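# Fit two printed parts onto jig pins, or call

## Task

This is the day's final kit. Using the drawing as the reference, seat both loose printed parts on their matching pins in the jig. If the kit turns out to be one that ought not to be assembled, skip assembly: press the blue CALL button with a closed gripper, keep it down for about one second, and leave the kit's parts untouched.

## Robot and tools

Robot: two arms, left_arm and right_arm. Calibrated base poses in the scene frame: left_arm at (-0.047, +0.247, +0.039) m, quat_wxyz (+1.000, 0, 0, +0.009); right_arm at (+0.004, -0.354, +0.044) m, quat_wxyz (+1.000, 0, 0, -0.014). Joint ranges in rad, base to gripper: waist -2.880..2.880, shoulder 0.000..3.142, elbow 0.000..3.019 (straight at 2.964), wrist pitch -1.693..1.571, wrist yaw -1.571..1.571, wrist roll -2.094..2.094.

Frame: every pose, velocity and target is in the scene frame. Its origin sits at table-top height, halfway between the two nominal bases. +z points up, +x points out over the table, and left_arm is on the +y side. Arm names do not tell you which side of an image they appear on. Reported hand positions and orientations may be wrong by a few cm, more at long reach.

Gripper: the fingers extend along the gripper's +z axis and close along its y axis. end_effector_position is the spot between the pads, roughly 1 cm short of the fingertips.

The row: every motion command uses rows of 16 plain numbers, with both arms in each row even when only one moves. The order is left x, y, z, qw, qx, qy, qz, opening, then the same eight for the right arm. x, y, z are an absolute goal for end_effector_position, in metres. The quaternion is an absolute goal orientation with w first. Opening runs from -1 (closed) to +1 (fully open, 0.094 m). It is a commanded finger width on the grip_measured scale, not a force.

execute_actions(actions, cameras): actions is a list of actions. Each action is a list of up to 15 rows, and each row is one 1/30 s control step. If an action has fewer rows, its last row repeats to fill 15. If any target lies more than 0.6 m from that gripper's current position along any of the gripper's own axes, the action is rejected for both arms. If the first action fails that check, or any action is malformed, the whole call is rejected. Each step, the controller limits the commanded orientation to within 40 degrees of the measured one. One action may therefore fall short, so resend the remainder. To keep an orientation steady, repeat the same quaternion instead of copying the drifting reported one. To park an arm, send the last reported pose and opening unchanged on every call. Sending 0 as an opening means half closed, not "unchanged". Images come back only for an empty actions list or when cameras names them. ["all"] gives every camera and [] gives none.

move(target, speed, blend, opening_speed, grip_force, blocking, cameras): each gripper travels in a straight line from its "Hand target" to absolute poses. target is one 16-number row or a list of up to 15 rows. speed is in m/s, from 0.002 to 4.3, default 0.25, with rotation up to twice that in rad/s. Give one value, or one per target. blend is a corner-rounding radius in metres for lists; 0 means stop at each point. opening_speed is finger travel per second on the -1..+1 scale, at least 0.2. grip_force is the per-pad limit in newtons, 10 to 50. Give one value or one per arm; it persists, and lower values close slowly. blocking=false returns after about 0.5 s while motion continues, and a new move takes over from the current point. A move lasts at most 10 s. Paths do not avoid obstacles or the other arm. Faster moves lag more, stray more and hit harder. Keep paths away from an arm's own base. The result adds a "move:" line such as done, off_target, moving, held or fault, and names the arms affected. limits=paced means clipped, limits=held means steps were withheld. Unnamed arms finished within 10 mm and 2 degrees. Being done does not prove contact or its absence.

wait(seconds 0..10, cameras): the scene runs while commands are held, and it returns early if a running move ends. stop(cameras): brakes the current move. zoom_image(camera, region): camera is cam_high, cam_over, cam_left_wrist or cam_right_wrist. region is [x0, y0, x1, y1] in pixels of that camera's latest image, at most 504 by 504. All four cameras are 672x504. finished_scene(scene=1) ends the episode for good, so the result must hold without the robot.

Result lines: each arm's end_effector_position and end_effector_quat_wxyz; "Hand target", the pose the arm is actually driven to; and "Tool commands". grip_measured reads up to about 2.5 mm wide when empty and about 3 mm narrow on a firmly squeezed hard part. Joint positions end with the finger opening in metres. Joint velocities may read "within noise". Joint torques include gravity and friction, and numbers 3 and 4 wrap at ±28 N m. Motor temperatures, MOTOR HOT above 85 °C, and an OVER-TEMPERATURE FAULT at 100 °C, after which that arm drops for 30 to 60 s or more. An arm can sit a few cm off its command because of friction or weight.

Avoid: parts falling or leaving the table, releasing while moving, fast contact, hard presses against fixed or heavy objects, and any contact between the two arms, including one gripper closing on the other's fingers. Do not hold loads or keep arms stretched for long, because the motors heat. Open clearly wider than grip_measured to release. Close slowly on fragile parts.

Each tool is called as a command line: name --argument value for each argument, lists and objects as JSON in quotes; but a table of rows of numbers goes row by row, as --pt "numbers of a row", without its own name.

## Session

execute_actions --actions '[]' --cameras '["all"]'

Scene clock: 0.00 s.
left_arm: end_effector_position=(+0.4311, +0.3705, +0.3585) grip_measured=+1.000 end_effector_quat_wxyz=(+0.565, -0.144, +0.810, +0.060) | right_arm: end_effector_position=(+0.4656, -0.6170, +0.3778) grip_measured=+1.000 end_effector_quat_wxyz=(+0.671, +0.010, +0.722, -0.167)
Joint positions: left_arm=[0.223 1.042 0.821 -0.142 -0.038 -0.085 0.094] | right_arm=[-0.611 1.196 0.755 0.394 -0.383 -0.247 0.094]
Joint velocities: within noise
Joint torques (N m): no reading
Motor temperatures (°C): left_arm=[28 28 27 29 29 26 28] | right_arm=[28 28 30 27 28 28 29]
Heat: left arm: hottest wrist pitch 29 °C; right arm: hottest elbow 30 °C.
Hand target: left_arm +0.4357, +0.3717, +0.3730; +0.575, -0.143, +0.803, +0.060 | right_arm +0.4690, -0.6195, +0.3999; +0.684, +0.004, +0.709, -0.176
Tool commands: left_gripper/opening=+1.0 right_gripper/opening=+1.0

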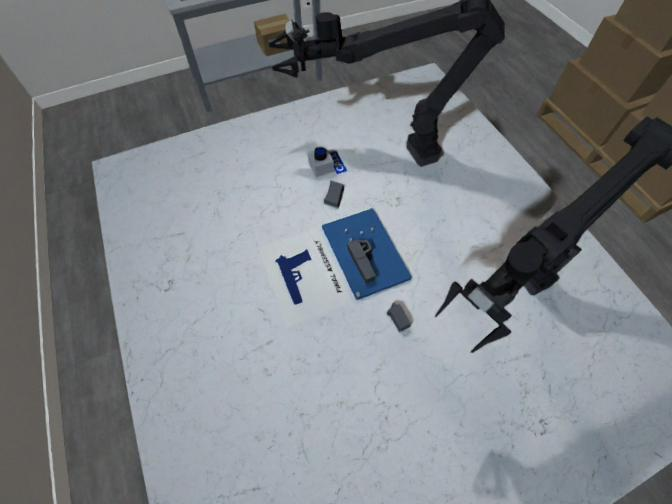

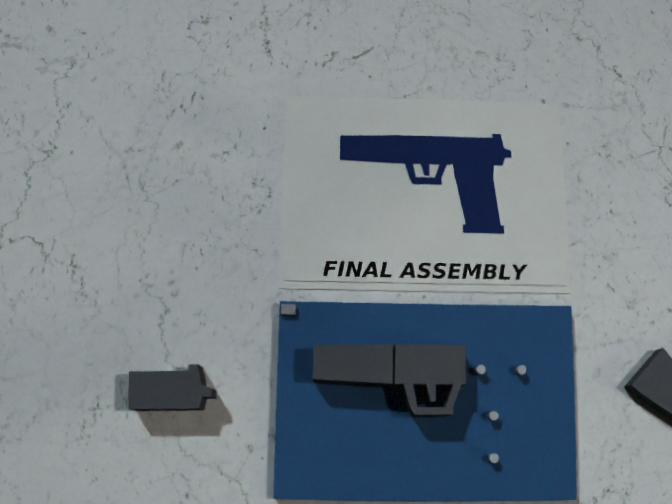

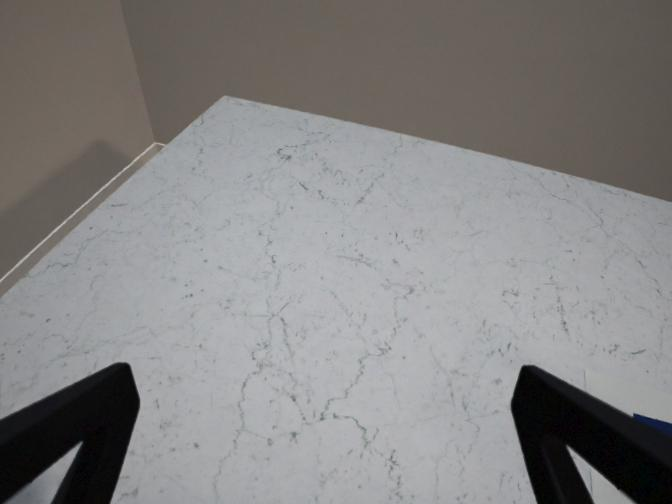

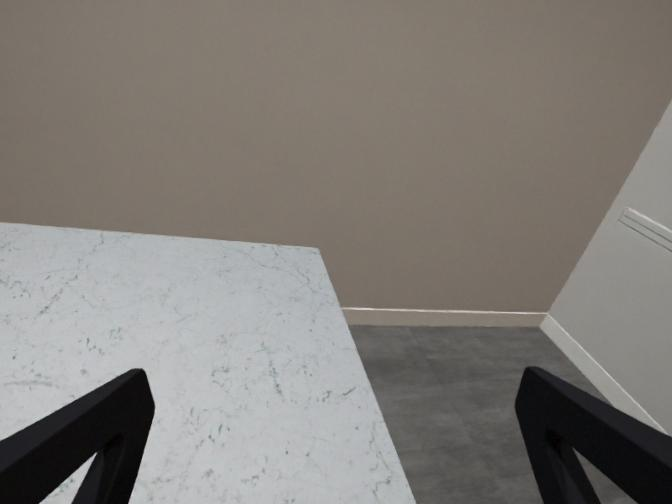

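zoom_image --camera "cam_over" --region '[270, 90, 600, 300]'

zoom_image --camera "cam_over" --region '[100, 295, 604, 504]'

zoom_image --camera "cam_high" --region '[290, 130, 370, 220]'

Scaled by 1.527 from the camera's 672x504 image, which has a finer 960x720 frame.

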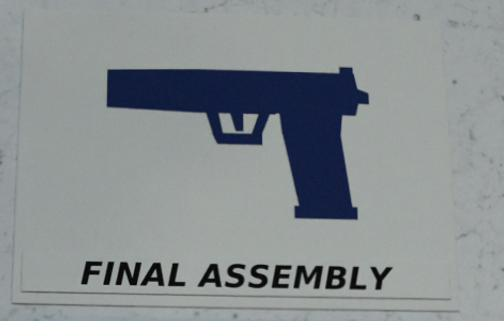

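Scaled by 1.000.

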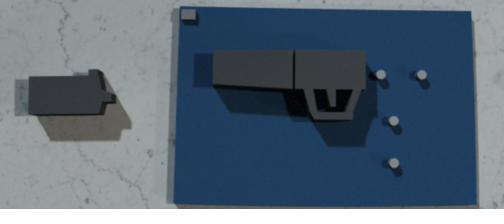

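Scaled by 5.600 from the camera's 672x504 image, which has a finer 960x720 frame.

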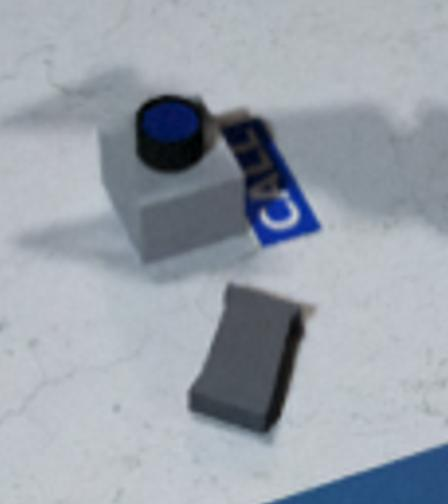

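move --target '[0.4311, 0.3705, 0.3585, 0.565, -0.144, 0.810, 0.060, 1.0, 0.36, -0.43, 0.26, 0.0, 0.1, 0.995, 0.0, -1.0]' --speed 0.5 --cameras '["all"]'

Scene clock: 121.30 s.
left_arm: end_effector_position=(+0.4311, +0.3705, +0.3585) grip_measured=+1.000 end_effector_quat_wxyz=(+0.565, -0.144, +0.810, +0.060) | right_arm: end_effector_position=(+0.3453, -0.4294, +0.2432) grip_measured=-0.986 end_effector_quat_wxyz=(-0.015, +0.095, +0.995, +0.001)
Joint positions: left_arm=[0.223 1.042 0.821 -0.142 -0.038 -0.085 0.094] | right_arm=[-0.187 1.287 1.113 -1.428 0.001 -0.026 0.001]
Joint torques (N m): left_arm=[0.38 -6.89 9.5 2.5 -0.03 0.03] | right_arm=[1.26 -4.89 12.96 -0.12 -0.24 -0.02]
Motor temperatures (°C): left_arm=[28 29 42 29 29 26 28] | right_arm=[28 29 45 28 28 28 29]
Heat: left arm: hottest elbow 42 °C; right arm: hottest elbow 45 °C.
Hand target: left_arm +0.4311, +0.3706, +0.3585; +0.565, -0.144, +0.810, +0.060 | right_arm +0.3593, -0.4299, +0.2598; +0.000, +0.100, +0.995, +0.000
Off the commanded pose: left_arm 0.000 m, 0 deg | right_arm 0.022 m, 2 deg.
move: off_target (right_arm)

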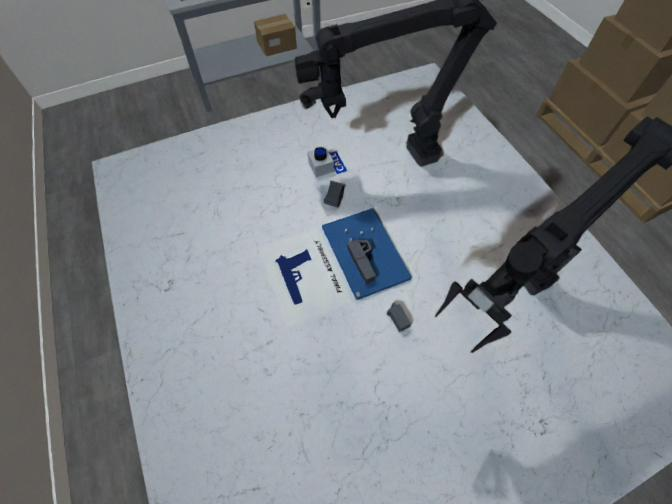

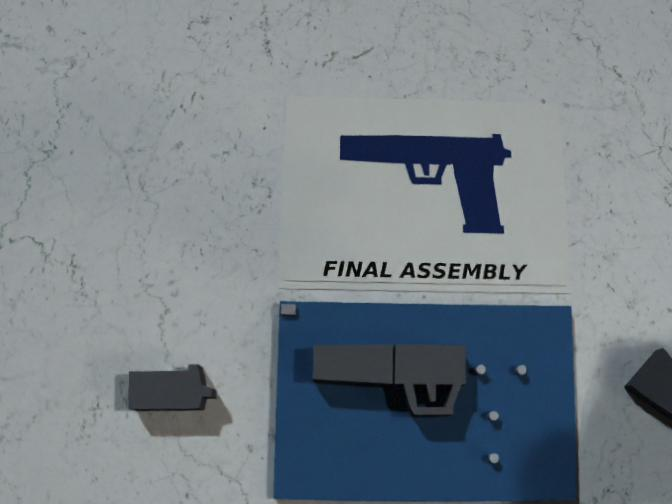

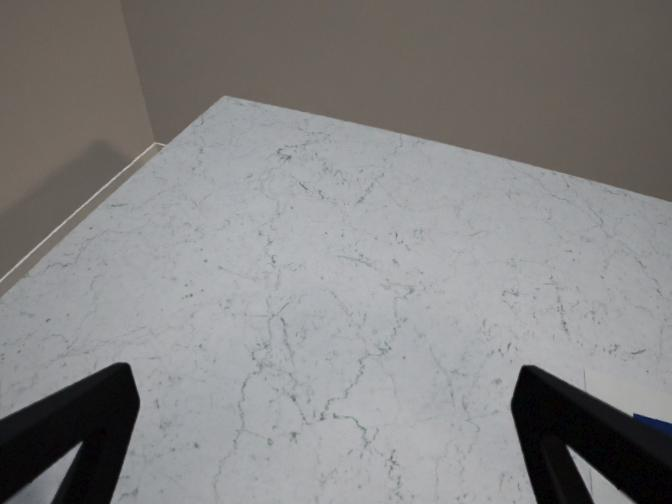

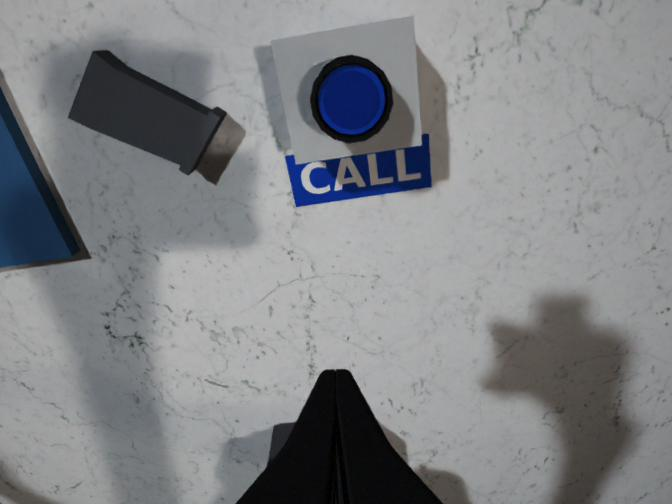

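move --target '[0.4311, 0.3705, 0.3585, 0.565, -0.144, 0.810, 0.060, 1.0, 0.42, -0.45, 0.215, 0.0, 0.1, 0.995, 0.0, -1.0]' --speed 0.2 --cameras '["cam_right_wrist", "cam_high"]'

Scene clock: 156.23 s.
left_arm: end_effector_position=(+0.4311, +0.3705, +0.3585) grip_measured=+1.000 end_effector_quat_wxyz=(+0.565, -0.144, +0.810, +0.060) | right_arm: end_effector_position=(+0.3994, -0.4415, +0.1996) grip_measured=-0.986 end_effector_quat_wxyz=(-0.029, +0.095, +0.995, +0.003)
Joint positions: left_arm=[0.223 1.042 0.821 -0.142 -0.038 -0.085 0.094] | right_arm=[-0.188 1.476 1.181 -1.334 0.001 -0.025 0.001]
Joint torques (N m): left_arm=[0.38 -6.65 9.33 2.51 -0.05 0.03] | right_arm=[-0.21 -7.41 12.45 0.91 -0.19 -0.16]
Heat: left arm: hottest elbow 40 °C; right arm: hottest elbow 44 °C.
Hand target: left_arm +0.4311, +0.3706, +0.3585; +0.565, -0.144, +0.810, +0.060 | right_arm +0.4189, -0.4498, +0.2154; +0.000, +0.100, +0.995, +0.000
Off the commanded pose: left_arm 0.000 m, 0 deg | right_arm 0.027 m, 3 deg.
move: off_target (right_arm)
Images, in order (width x height): cam_high 672x504, cam_right_wrist 672x504.

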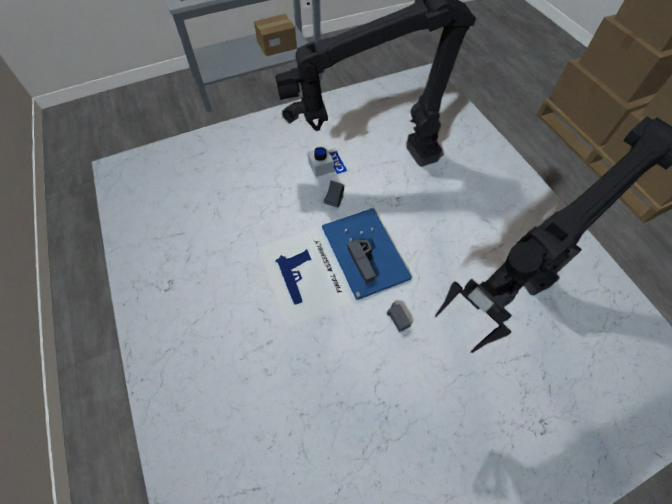

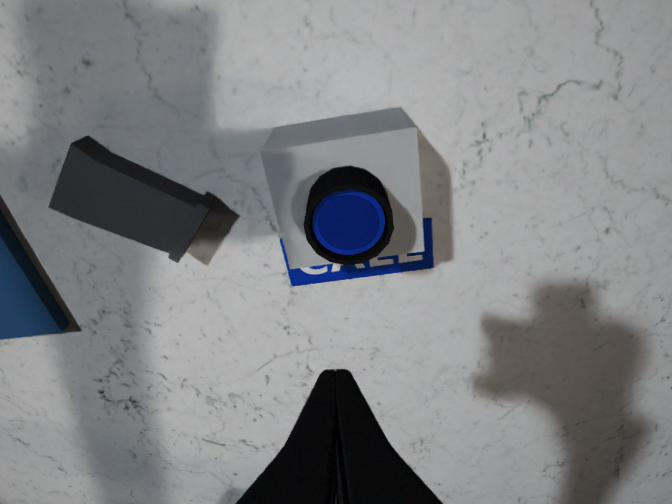

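move --target '[0.4311, 0.3705, 0.3585, 0.565, -0.144, 0.810, 0.060, 1.0, 0.423, -0.457, 0.155, 0.02, 0.1, 0.995, 0.0, -1.0]' --speed 0.12 --cameras '["cam_right_wrist", "cam_high"]'

Scene clock: 210.90 s.
left_arm: end_effector_position=(+0.4311, +0.3705, +0.3585) grip_measured=+1.000 end_effector_quat_wxyz=(+0.565, -0.144, +0.810, +0.060) | right_arm: end_effector_position=(+0.4169, -0.4519, +0.1550) grip_measured=-0.986 end_effector_quat_wxyz=(+0.012, +0.103, +0.995, +0.000)
Joint positions: left_arm=[0.223 1.042 0.821 -0.142 -0.038 -0.085 0.094] | right_arm=[-0.205 1.515 1.101 -1.133 -0.003 -0.027 0.001]
Joint torques (N m): left_arm=[0.62 -6.77 9.5 2.5 -0.05 0.02] | right_arm=[-0.15 -7.47 8.79 1.16 -0.26 -0.32]
Heat: left arm: hottest elbow 39 °C; right arm: hottest elbow 46 °C.
Hand target: left_arm +0.4311, +0.3706, +0.3585; +0.565, -0.144, +0.810, +0.060 | right_arm +0.4228, -0.4570, +0.1550; +0.020, +0.100, +0.995, +0.000
Off the commanded pose: left_arm 0.000 m, 0 deg | right_arm 0.008 m, 1 deg.
move: done
Images, in order (width x height): cam_high 672x504, cam_right_wrist 672x504.

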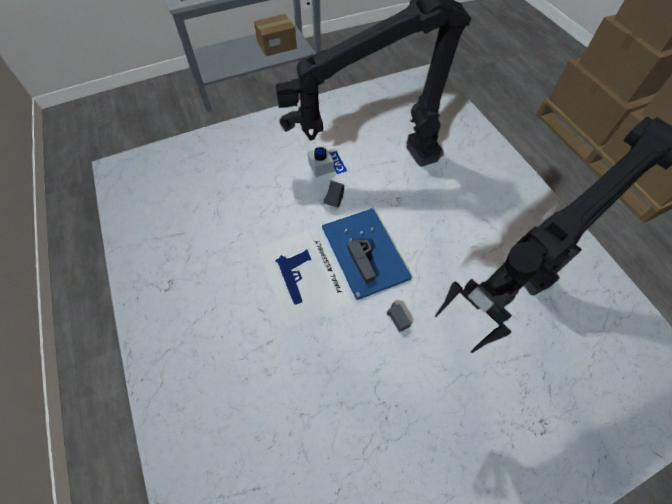

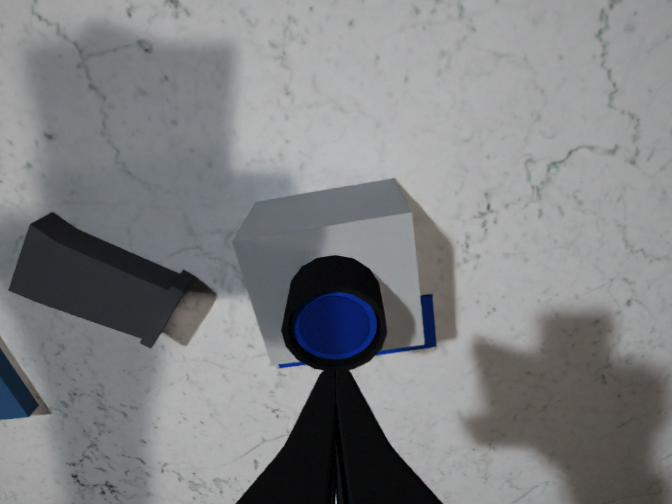

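zoom_image --camera "cam_high" --region '[270, 70, 370, 180]'

zoom_image --camera "cam_right_wrist" --region '[200, 160, 480, 420]'

Scaled by 4.582 from the camera's 672x504 image, which has a finer 960x720 frame.

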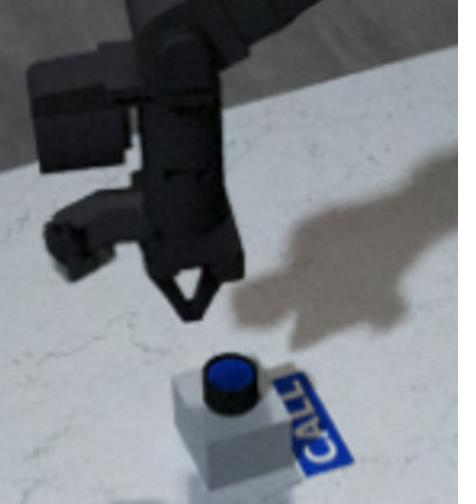

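Scaled by 1.800 from the camera's 672x504 image, which has a finer 960x720 frame.

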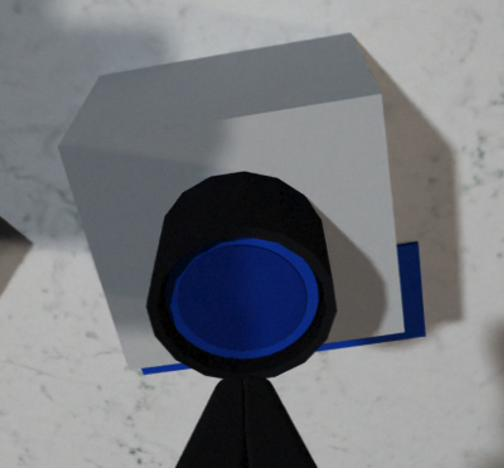

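move --pt "0.4311 0.3705 0.3585 0.565 -0.144 0.810 0.060 1.0 0.392 -0.450 0.150 0.01 0.1 0.995 0.0 -1.0" --pt "0.4311 0.3705 0.3585 0.565 -0.144 0.810 0.060 1.0 0.392 -0.450 0.122 0.01 0.1 0.995 0.0 -1.0" --speed 0.12 --blend 0.01 --cameras '["cam_right_wrist", "cam_high"]'

zoom_image --camera "cam_high" --region '[270, 70, 370, 180]'

zoom_image --camera "cam_right_wrist" --region '[200, 240, 480, 504]'

Scene clock: 286.07 s.
left_arm: end_effector_position=(+0.4311, +0.3705, +0.3585) grip_measured=+1.000 end_effector_quat_wxyz=(+0.565, -0.144, +0.810, +0.060) | right_arm: end_effector_position=(+0.3875, -0.4449, +0.1183) grip_measured=-0.986 end_effector_quat_wxyz=(-0.002, +0.103, +0.995, +0.002)
Joint positions: left_arm=[0.223 1.042 0.821 -0.142 -0.038 -0.085 0.094] | right_arm=[-0.205 1.504 0.981 -1.053 -0.003 -0.027 0.001]
Joint torques (N m): left_arm=[0.09 -6.77 9.37 2.58 -0.01 0.03] | right_arm=[-0.21 -8 7.87 1.09 -0.12 -0.32]
Heat: left arm: hottest elbow 40 °C; right arm: hottest elbow 41 °C.
Hand target: left_arm +0.4311, +0.3706, +0.3585; +0.565, -0.144, +0.810, +0.060 | right_arm +0.3920, -0.4500, +0.1222; +0.010, +0.100, +0.995, +0.000
Off the commanded pose: left_arm 0.000 m, 0 deg | right_arm 0.008 m, 1 deg.
move: done
Images, in order (width x height): cam_high 672x504, cam_right_wrist 672x504.

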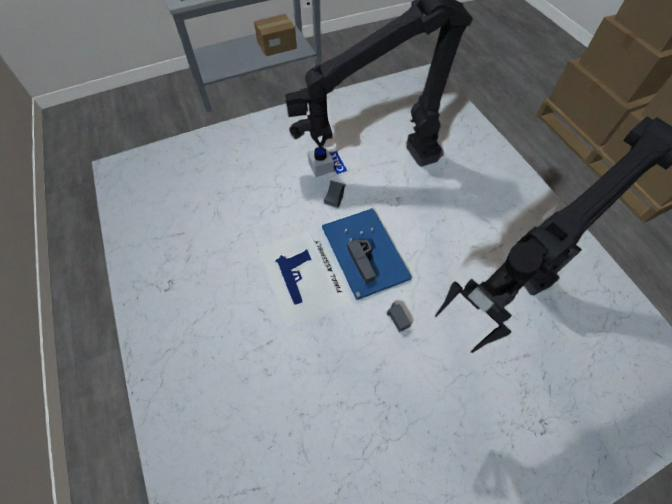

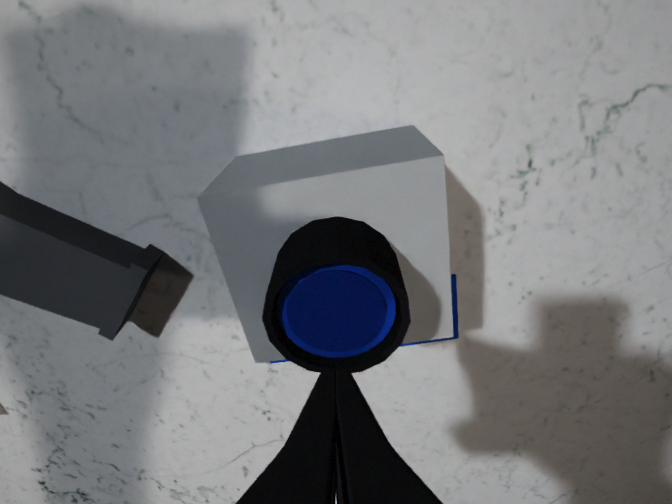

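Scaled by 4.582 from the camera's 672x504 image, which has a finer 960x720 frame.

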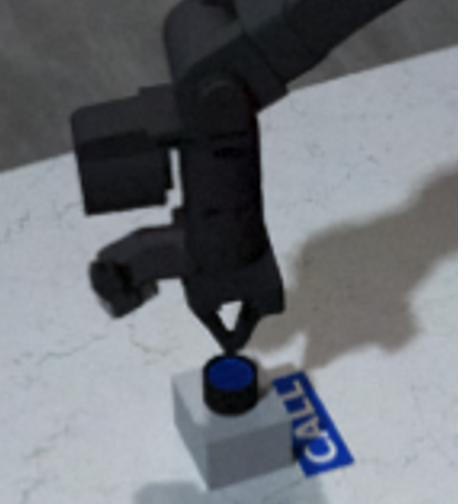

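Scaled by 1.800 from the camera's 672x504 image, which has a finer 960x720 frame.

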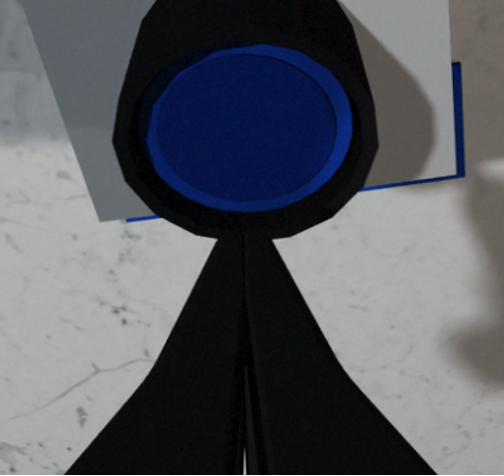

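move --target '[0.4311, 0.3705, 0.3585, 0.565, -0.144, 0.810, 0.060, 1.0, 0.392, -0.450, 0.100, 0.01, 0.1, 0.995, 0.0, -1.0]' --speed 0.04 --cameras '["cam_right_wrist", "cam_high"]'

zoom_image --camera "cam_high" --region '[280, 110, 360, 190]'

zoom_image --camera "cam_right_wrist" --region '[200, 240, 480, 504]'

Scene clock: 305.70 s.
left_arm: end_effector_position=(+0.4311, +0.3705, +0.3585) grip_measured=+1.000 end_effector_quat_wxyz=(+0.565, -0.144, +0.810, +0.060) | right_arm: end_effector_position=(+0.3881, -0.4451, +0.1034) grip_measured=-0.986 end_effector_quat_wxyz=(+0.007, +0.103, +0.995, +0.001)
Joint positions: left_arm=[0.223 1.042 0.821 -0.142 -0.038 -0.085 0.094] | right_arm=[-0.205 1.516 0.949 -0.99 -0.003 -0.028 0.001]
Joint torques (N m): left_arm=[0.44 -6.83 9.51 2.63 -0.02 0] | right_arm=[-0.15 -6.53 7.79 1.13 -0.13 -0.32]
Heat: left arm: hottest elbow 40 °C; right arm: hottest elbow 42 °C.
Hand target: left_arm +0.4311, +0.3706, +0.3585; +0.565, -0.144, +0.810, +0.060 | right_arm +0.3918, -0.4499, +0.1000; +0.010, +0.100, +0.995, +0.000
Off the commanded pose: left_arm 0.000 m, 0 deg | right_arm 0.007 m, 0 deg.
move: done
Images, in order (width x height): cam_high 672x504, cam_right_wrist 672x504.

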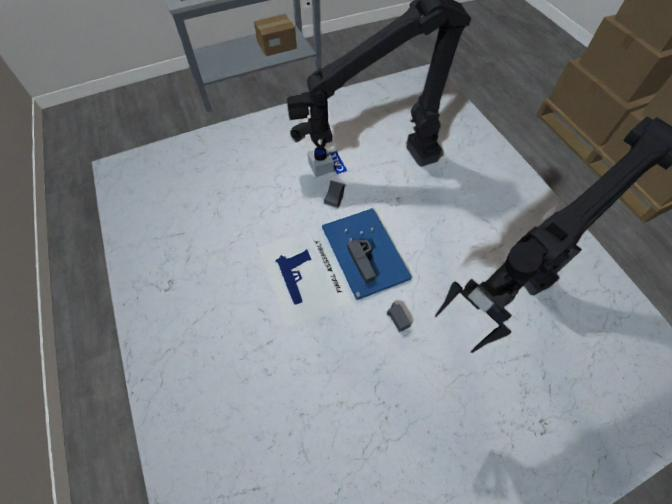

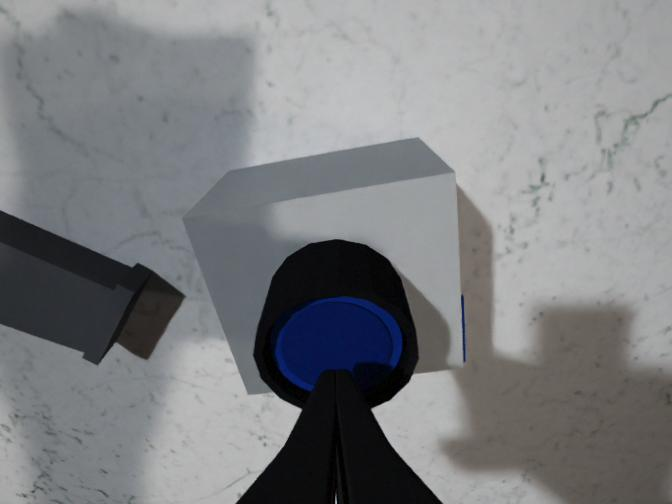

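Scaled by 6.300 from the camera's 672x504 image, which has a finer 960x720 frame.

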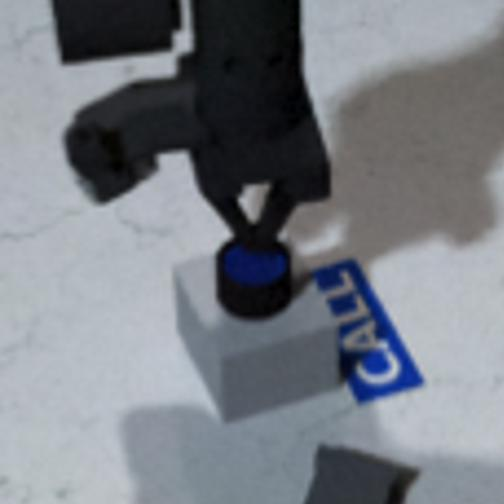

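Scaled by 1.800 from the camera's 672x504 image, which has a finer 960x720 frame.

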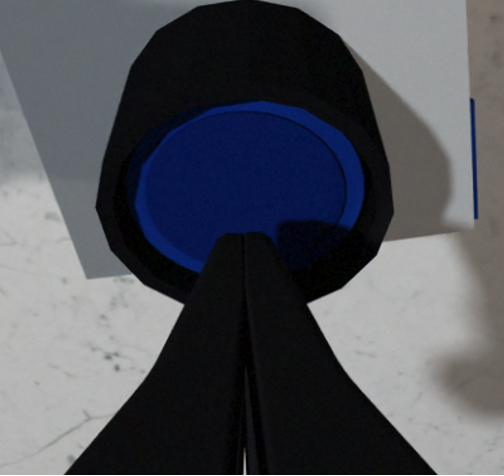

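move --target '[0.4311, 0.3705, 0.3585, 0.565, -0.144, 0.810, 0.060, 1.0, 0.3915, -0.450, 0.087, 0.007, 0.1, 0.995, 0.0, -1.0]' --speed 0.025 --cameras '["cam_right_wrist", "cam_high"]'

zoom_image --camera "cam_right_wrist" --region '[200, 240, 480, 504]'

zoom_image --camera "cam_high" --region '[280, 110, 360, 190]'

Scene clock: 319.27 s.
left_arm: end_effector_position=(+0.4311, +0.3705, +0.3585) grip_measured=+1.000 end_effector_quat_wxyz=(+0.565, -0.144, +0.810, +0.060) | right_arm: end_effector_position=(+0.3879, -0.4450, +0.0912) grip_measured=-0.986 end_effector_quat_wxyz=(+0.004, +0.103, +0.995, +0.001)
Joint positions: left_arm=[0.223 1.042 0.821 -0.142 -0.038 -0.085 0.094] | right_arm=[-0.205 1.538 0.937 -0.961 -0.003 -0.028 0.001]
Joint torques (N m): left_arm=[0.32 -6.48 9.48 2.61 -0.02 0.05] | right_arm=[-0.21 -6.48 7.54 1.21 -0.1 -0.32]
Heat: left arm: hottest elbow 40 °C; right arm: hottest elbow 41 °C.
Hand target: left_arm +0.4311, +0.3706, +0.3585; +0.565, -0.144, +0.810, +0.060 | right_arm +0.3914, -0.4499, +0.0870; +0.007, +0.100, +0.995, +0.000
Off the commanded pose: left_arm 0.000 m, 0 deg | right_arm 0.007 m, 0 deg.
move: done
Images, in order (width x height): cam_high 672x504, cam_right_wrist 672x504.

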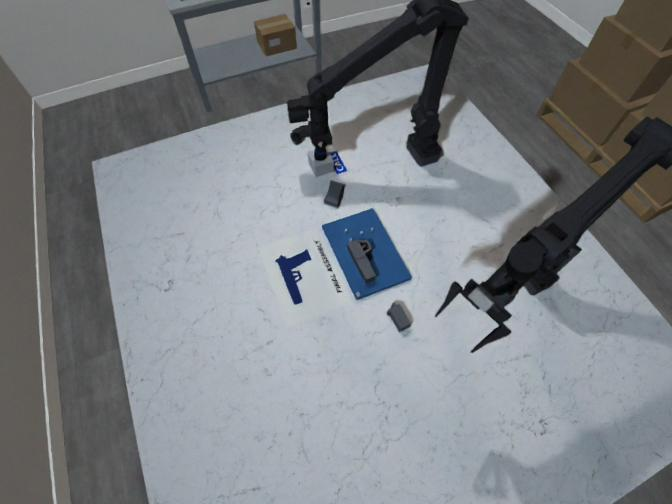

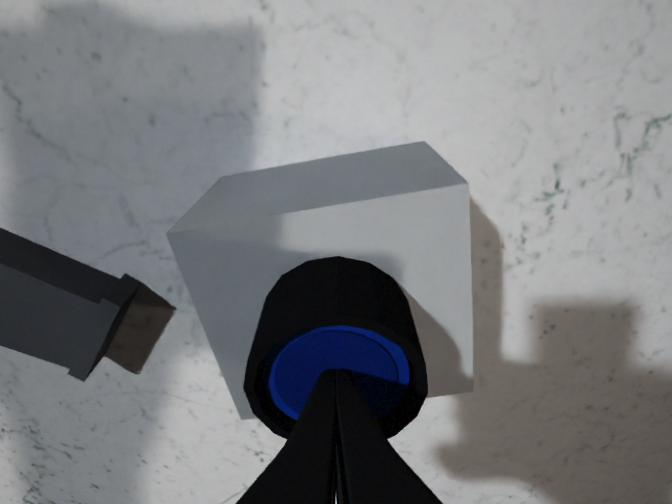

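Scaled by 1.800 from the camera's 672x504 image, which has a finer 960x720 frame.

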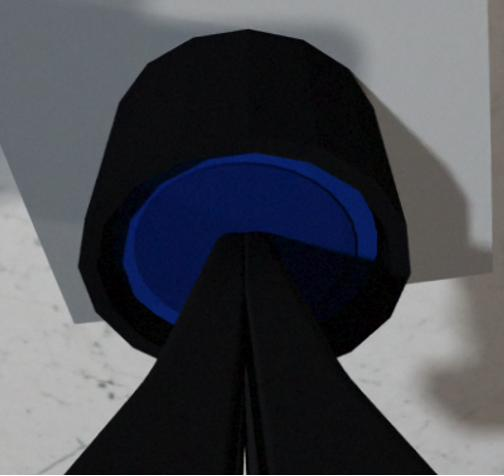

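Scaled by 6.300 from the camera's 672x504 image, which has a finer 960x720 frame.

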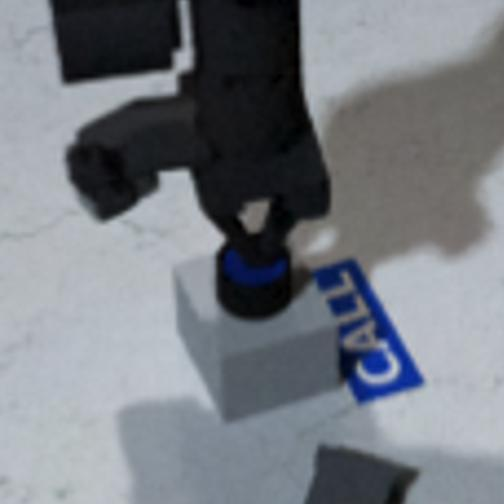

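move --target '[0.4311, 0.3705, 0.3585, 0.565, -0.144, 0.810, 0.060, 1.0, 0.3915, -0.450, 0.077, 0.007, 0.1, 0.995, 0.0, -1.0]' --speed 0.02 --cameras '["cam_right_wrist", "cam_high"]'

zoom_image --camera "cam_right_wrist" --region '[200, 240, 480, 504]'

zoom_image --camera "cam_high" --region '[280, 110, 360, 190]'

Scene clock: 330.33 s.
left_arm: end_effector_position=(+0.4311, +0.3705, +0.3585) grip_measured=+1.000 end_effector_quat_wxyz=(+0.565, -0.144, +0.810, +0.060) | right_arm: end_effector_position=(+0.3893, -0.4454, +0.0889) grip_measured=-0.986 end_effector_quat_wxyz=(+0.010, +0.103, +0.995, +0.000)
Joint positions: left_arm=[0.223 1.042 0.821 -0.142 -0.038 -0.085 0.094] | right_arm=[-0.205 1.539 0.93 -0.942 -0.003 -0.028 0.001]
Joint torques (N m): left_arm=[0.5 -7 9.4 2.51 -0.02 0.02] | right_arm=[-0.21 -5.48 6.99 1.58 -0.11 -0.32]
Heat: left arm: hottest elbow 40 °C; right arm: hottest elbow 41 °C.
Hand target: left_arm +0.4311, +0.3706, +0.3585; +0.565, -0.144, +0.810, +0.060 | right_arm +0.3910, -0.4498, +0.0773; +0.007, +0.100, +0.995, +0.000
Off the commanded pose: left_arm 0.000 m, 0 deg | right_arm 0.013 m, 0 deg.
move: off_target (right_arm)
Images, in order (width x height): cam_high 672x504, cam_right_wrist 672x504.

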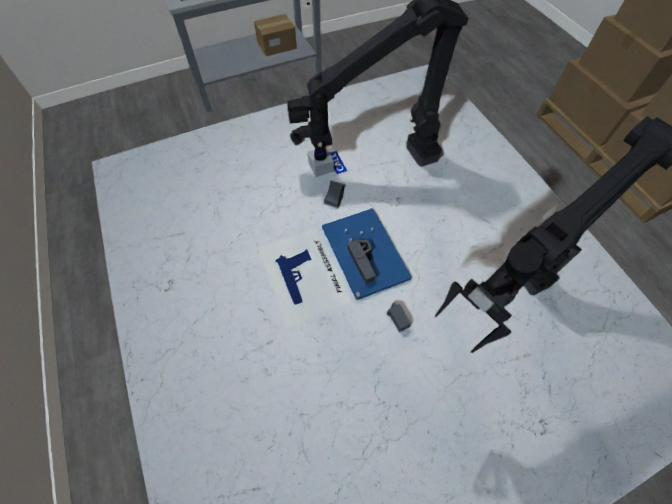

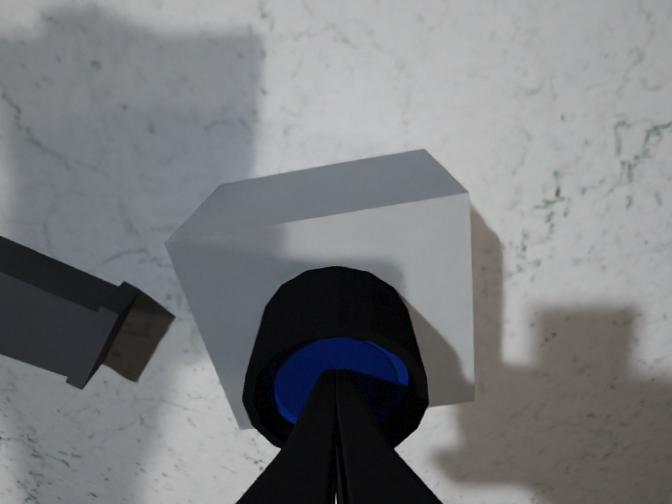

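Scaled by 1.800 from the camera's 672x504 image, which has a finer 960x720 frame.

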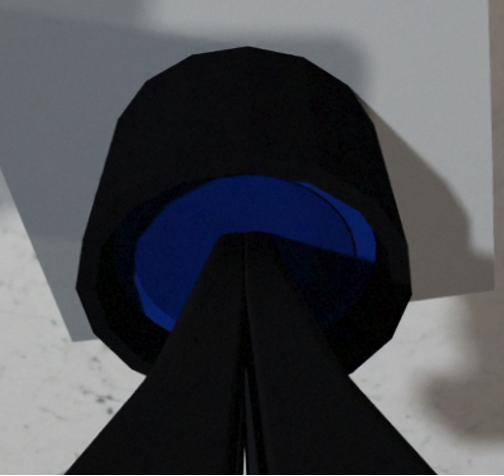

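Scaled by 6.300 from the camera's 672x504 image, which has a finer 960x720 frame.

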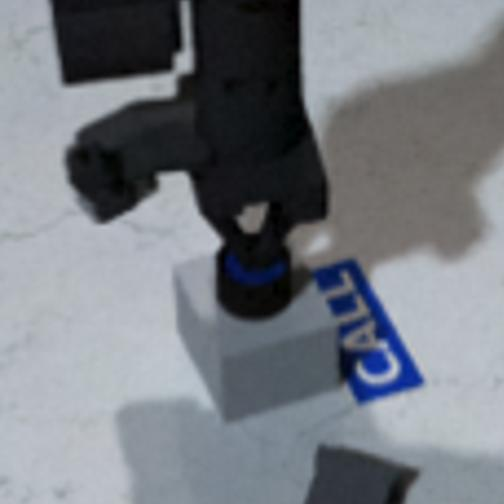

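move --target '[0.4311, 0.3705, 0.3585, 0.565, -0.144, 0.810, 0.060, 1.0, 0.3900, -0.450, 0.067, 0.007, 0.1, 0.995, 0.0, -1.0]' --speed 0.02 --cameras '["cam_right_wrist", "cam_high"]'

zoom_image --camera "cam_right_wrist" --region '[200, 240, 480, 504]'

zoom_image --camera "cam_high" --region '[280, 110, 360, 190]'

Scene clock: 338.03 s.
left_arm: end_effector_position=(+0.4311, +0.3705, +0.3585) grip_measured=+1.000 end_effector_quat_wxyz=(+0.565, -0.144, +0.810, +0.060) | right_arm: end_effector_position=(+0.3893, -0.4453, +0.0857) grip_measured=-0.986 end_effector_quat_wxyz=(+0.014, +0.102, +0.995, +0.000)
Joint positions: left_arm=[0.223 1.042 0.821 -0.142 -0.038 -0.085 0.094] | right_arm=[-0.205 1.54 0.92 -0.924 -0.003 -0.028 0.001]
Joint torques (N m): left_arm=[0.09 -7.36 9.5 2.62 -0.08 0.04] | right_arm=[-0.26 -4.48 6.49 2.11 -0.13 -0.32]
Heat: left arm: hottest elbow 40 °C; right arm: hottest elbow 41 °C.
Hand target: left_arm +0.4311, +0.3706, +0.3585; +0.565, -0.144, +0.810, +0.060 | right_arm +0.3891, -0.4496, +0.0677; +0.007, +0.100, +0.995, +0.000
Off the commanded pose: left_arm 0.000 m, 0 deg | right_arm 0.019 m, 1 deg.
move: off_target (right_arm)
Images, in order (width x height): cam_high 672x504, cam_right_wrist 672x504.

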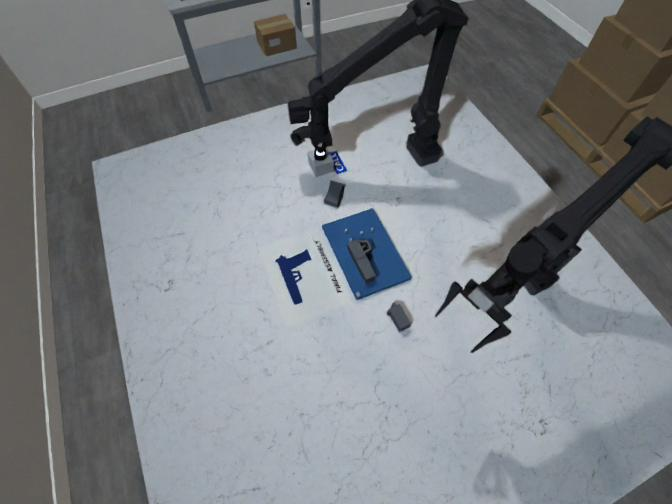

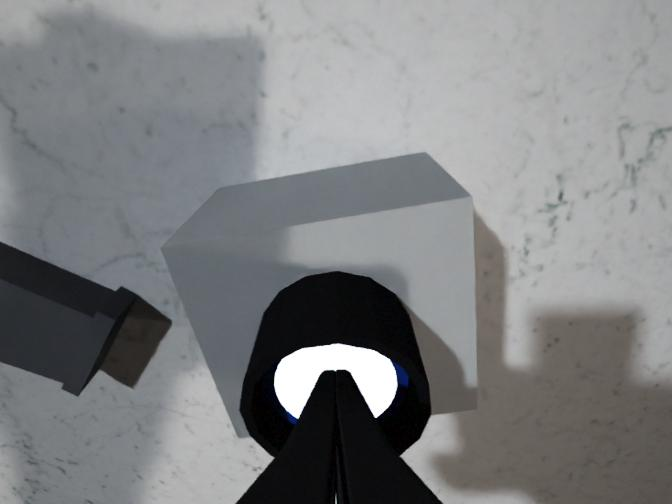

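Scaled by 1.800 from the camera's 672x504 image, which has a finer 960x720 frame.

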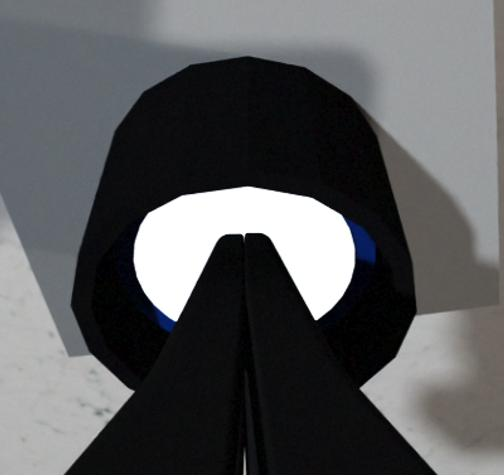

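Scaled by 6.300 from the camera's 672x504 image, which has a finer 960x720 frame.

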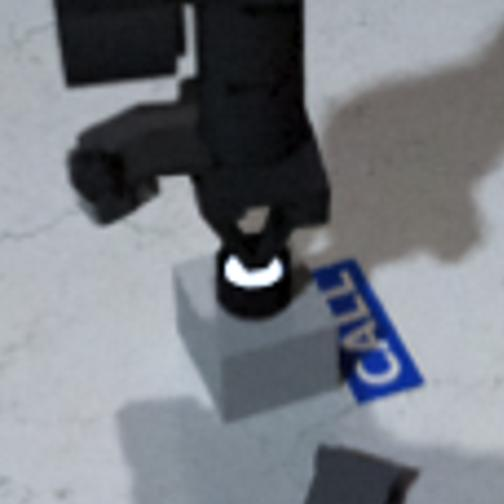

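move --pt "0.4311 0.3705 0.3585 0.565 -0.144 0.810 0.060 1.0 0.3900 -0.450 0.092 0.007 0.1 0.995 0.0 -1.0" --pt "0.4311 0.3705 0.3585 0.565 -0.144 0.810 0.060 1.0 0.3900 -0.450 0.150 0.007 0.1 0.995 0.0 -1.0" --speed '[0.04, 0.1]' --blend 0.01 --cameras '["cam_right_wrist", "cam_high"]'

Scene clock: 347.20 s.
left_arm: end_effector_position=(+0.4311, +0.3705, +0.3585) grip_measured=+1.000 end_effector_quat_wxyz=(+0.565, -0.144, +0.810, +0.060) | right_arm: end_effector_position=(+0.3745, -0.4421, +0.1289) grip_measured=-0.986 end_effector_quat_wxyz=(-0.017, +0.103, +0.995, +0.004)
Joint positions: left_arm=[0.223 1.042 0.821 -0.142 -0.038 -0.085 0.094] | right_arm=[-0.206 1.475 0.98 -1.111 -0.003 -0.028 0.001]
Joint torques (N m): left_arm=[0.15 -7.24 9.46 2.51 -0.02 0.05] | right_arm=[-0.15 -8.35 11.33 -0.14 -0.08 -0.31]
Heat: left arm: hottest elbow 40 °C; right arm: hottest elbow 41 °C.
Hand target: left_arm +0.4311, +0.3706, +0.3585; +0.565, -0.144, +0.810, +0.060 | right_arm +0.3892, -0.4498, +0.1500; +0.007, +0.100, +0.995, +0.000
Off the commanded pose: left_arm 0.000 m, 0 deg | right_arm 0.027 m, 3 deg.
move: off_target (right_arm)
Images, in order (width x height): cam_high 672x504, cam_right_wrist 672x504.

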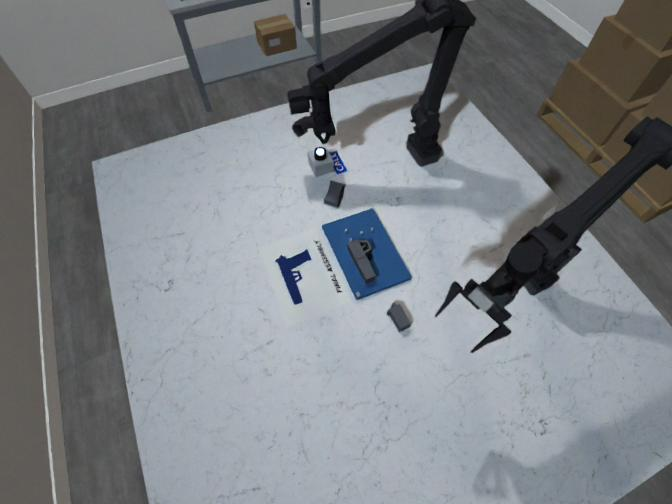

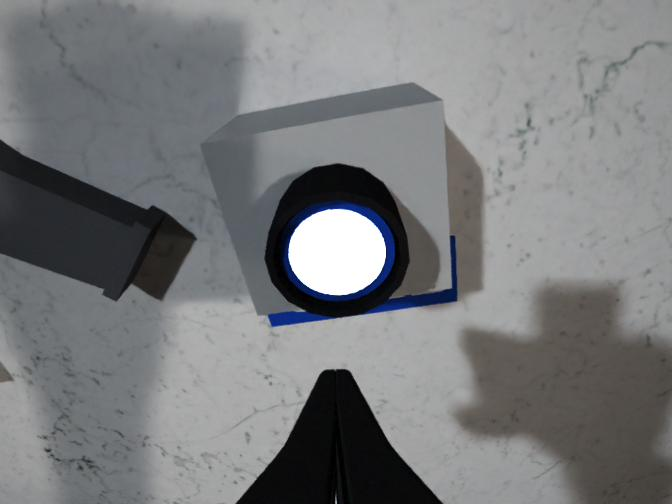

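finished_scene --scene 1

The scene is finished: the task was done.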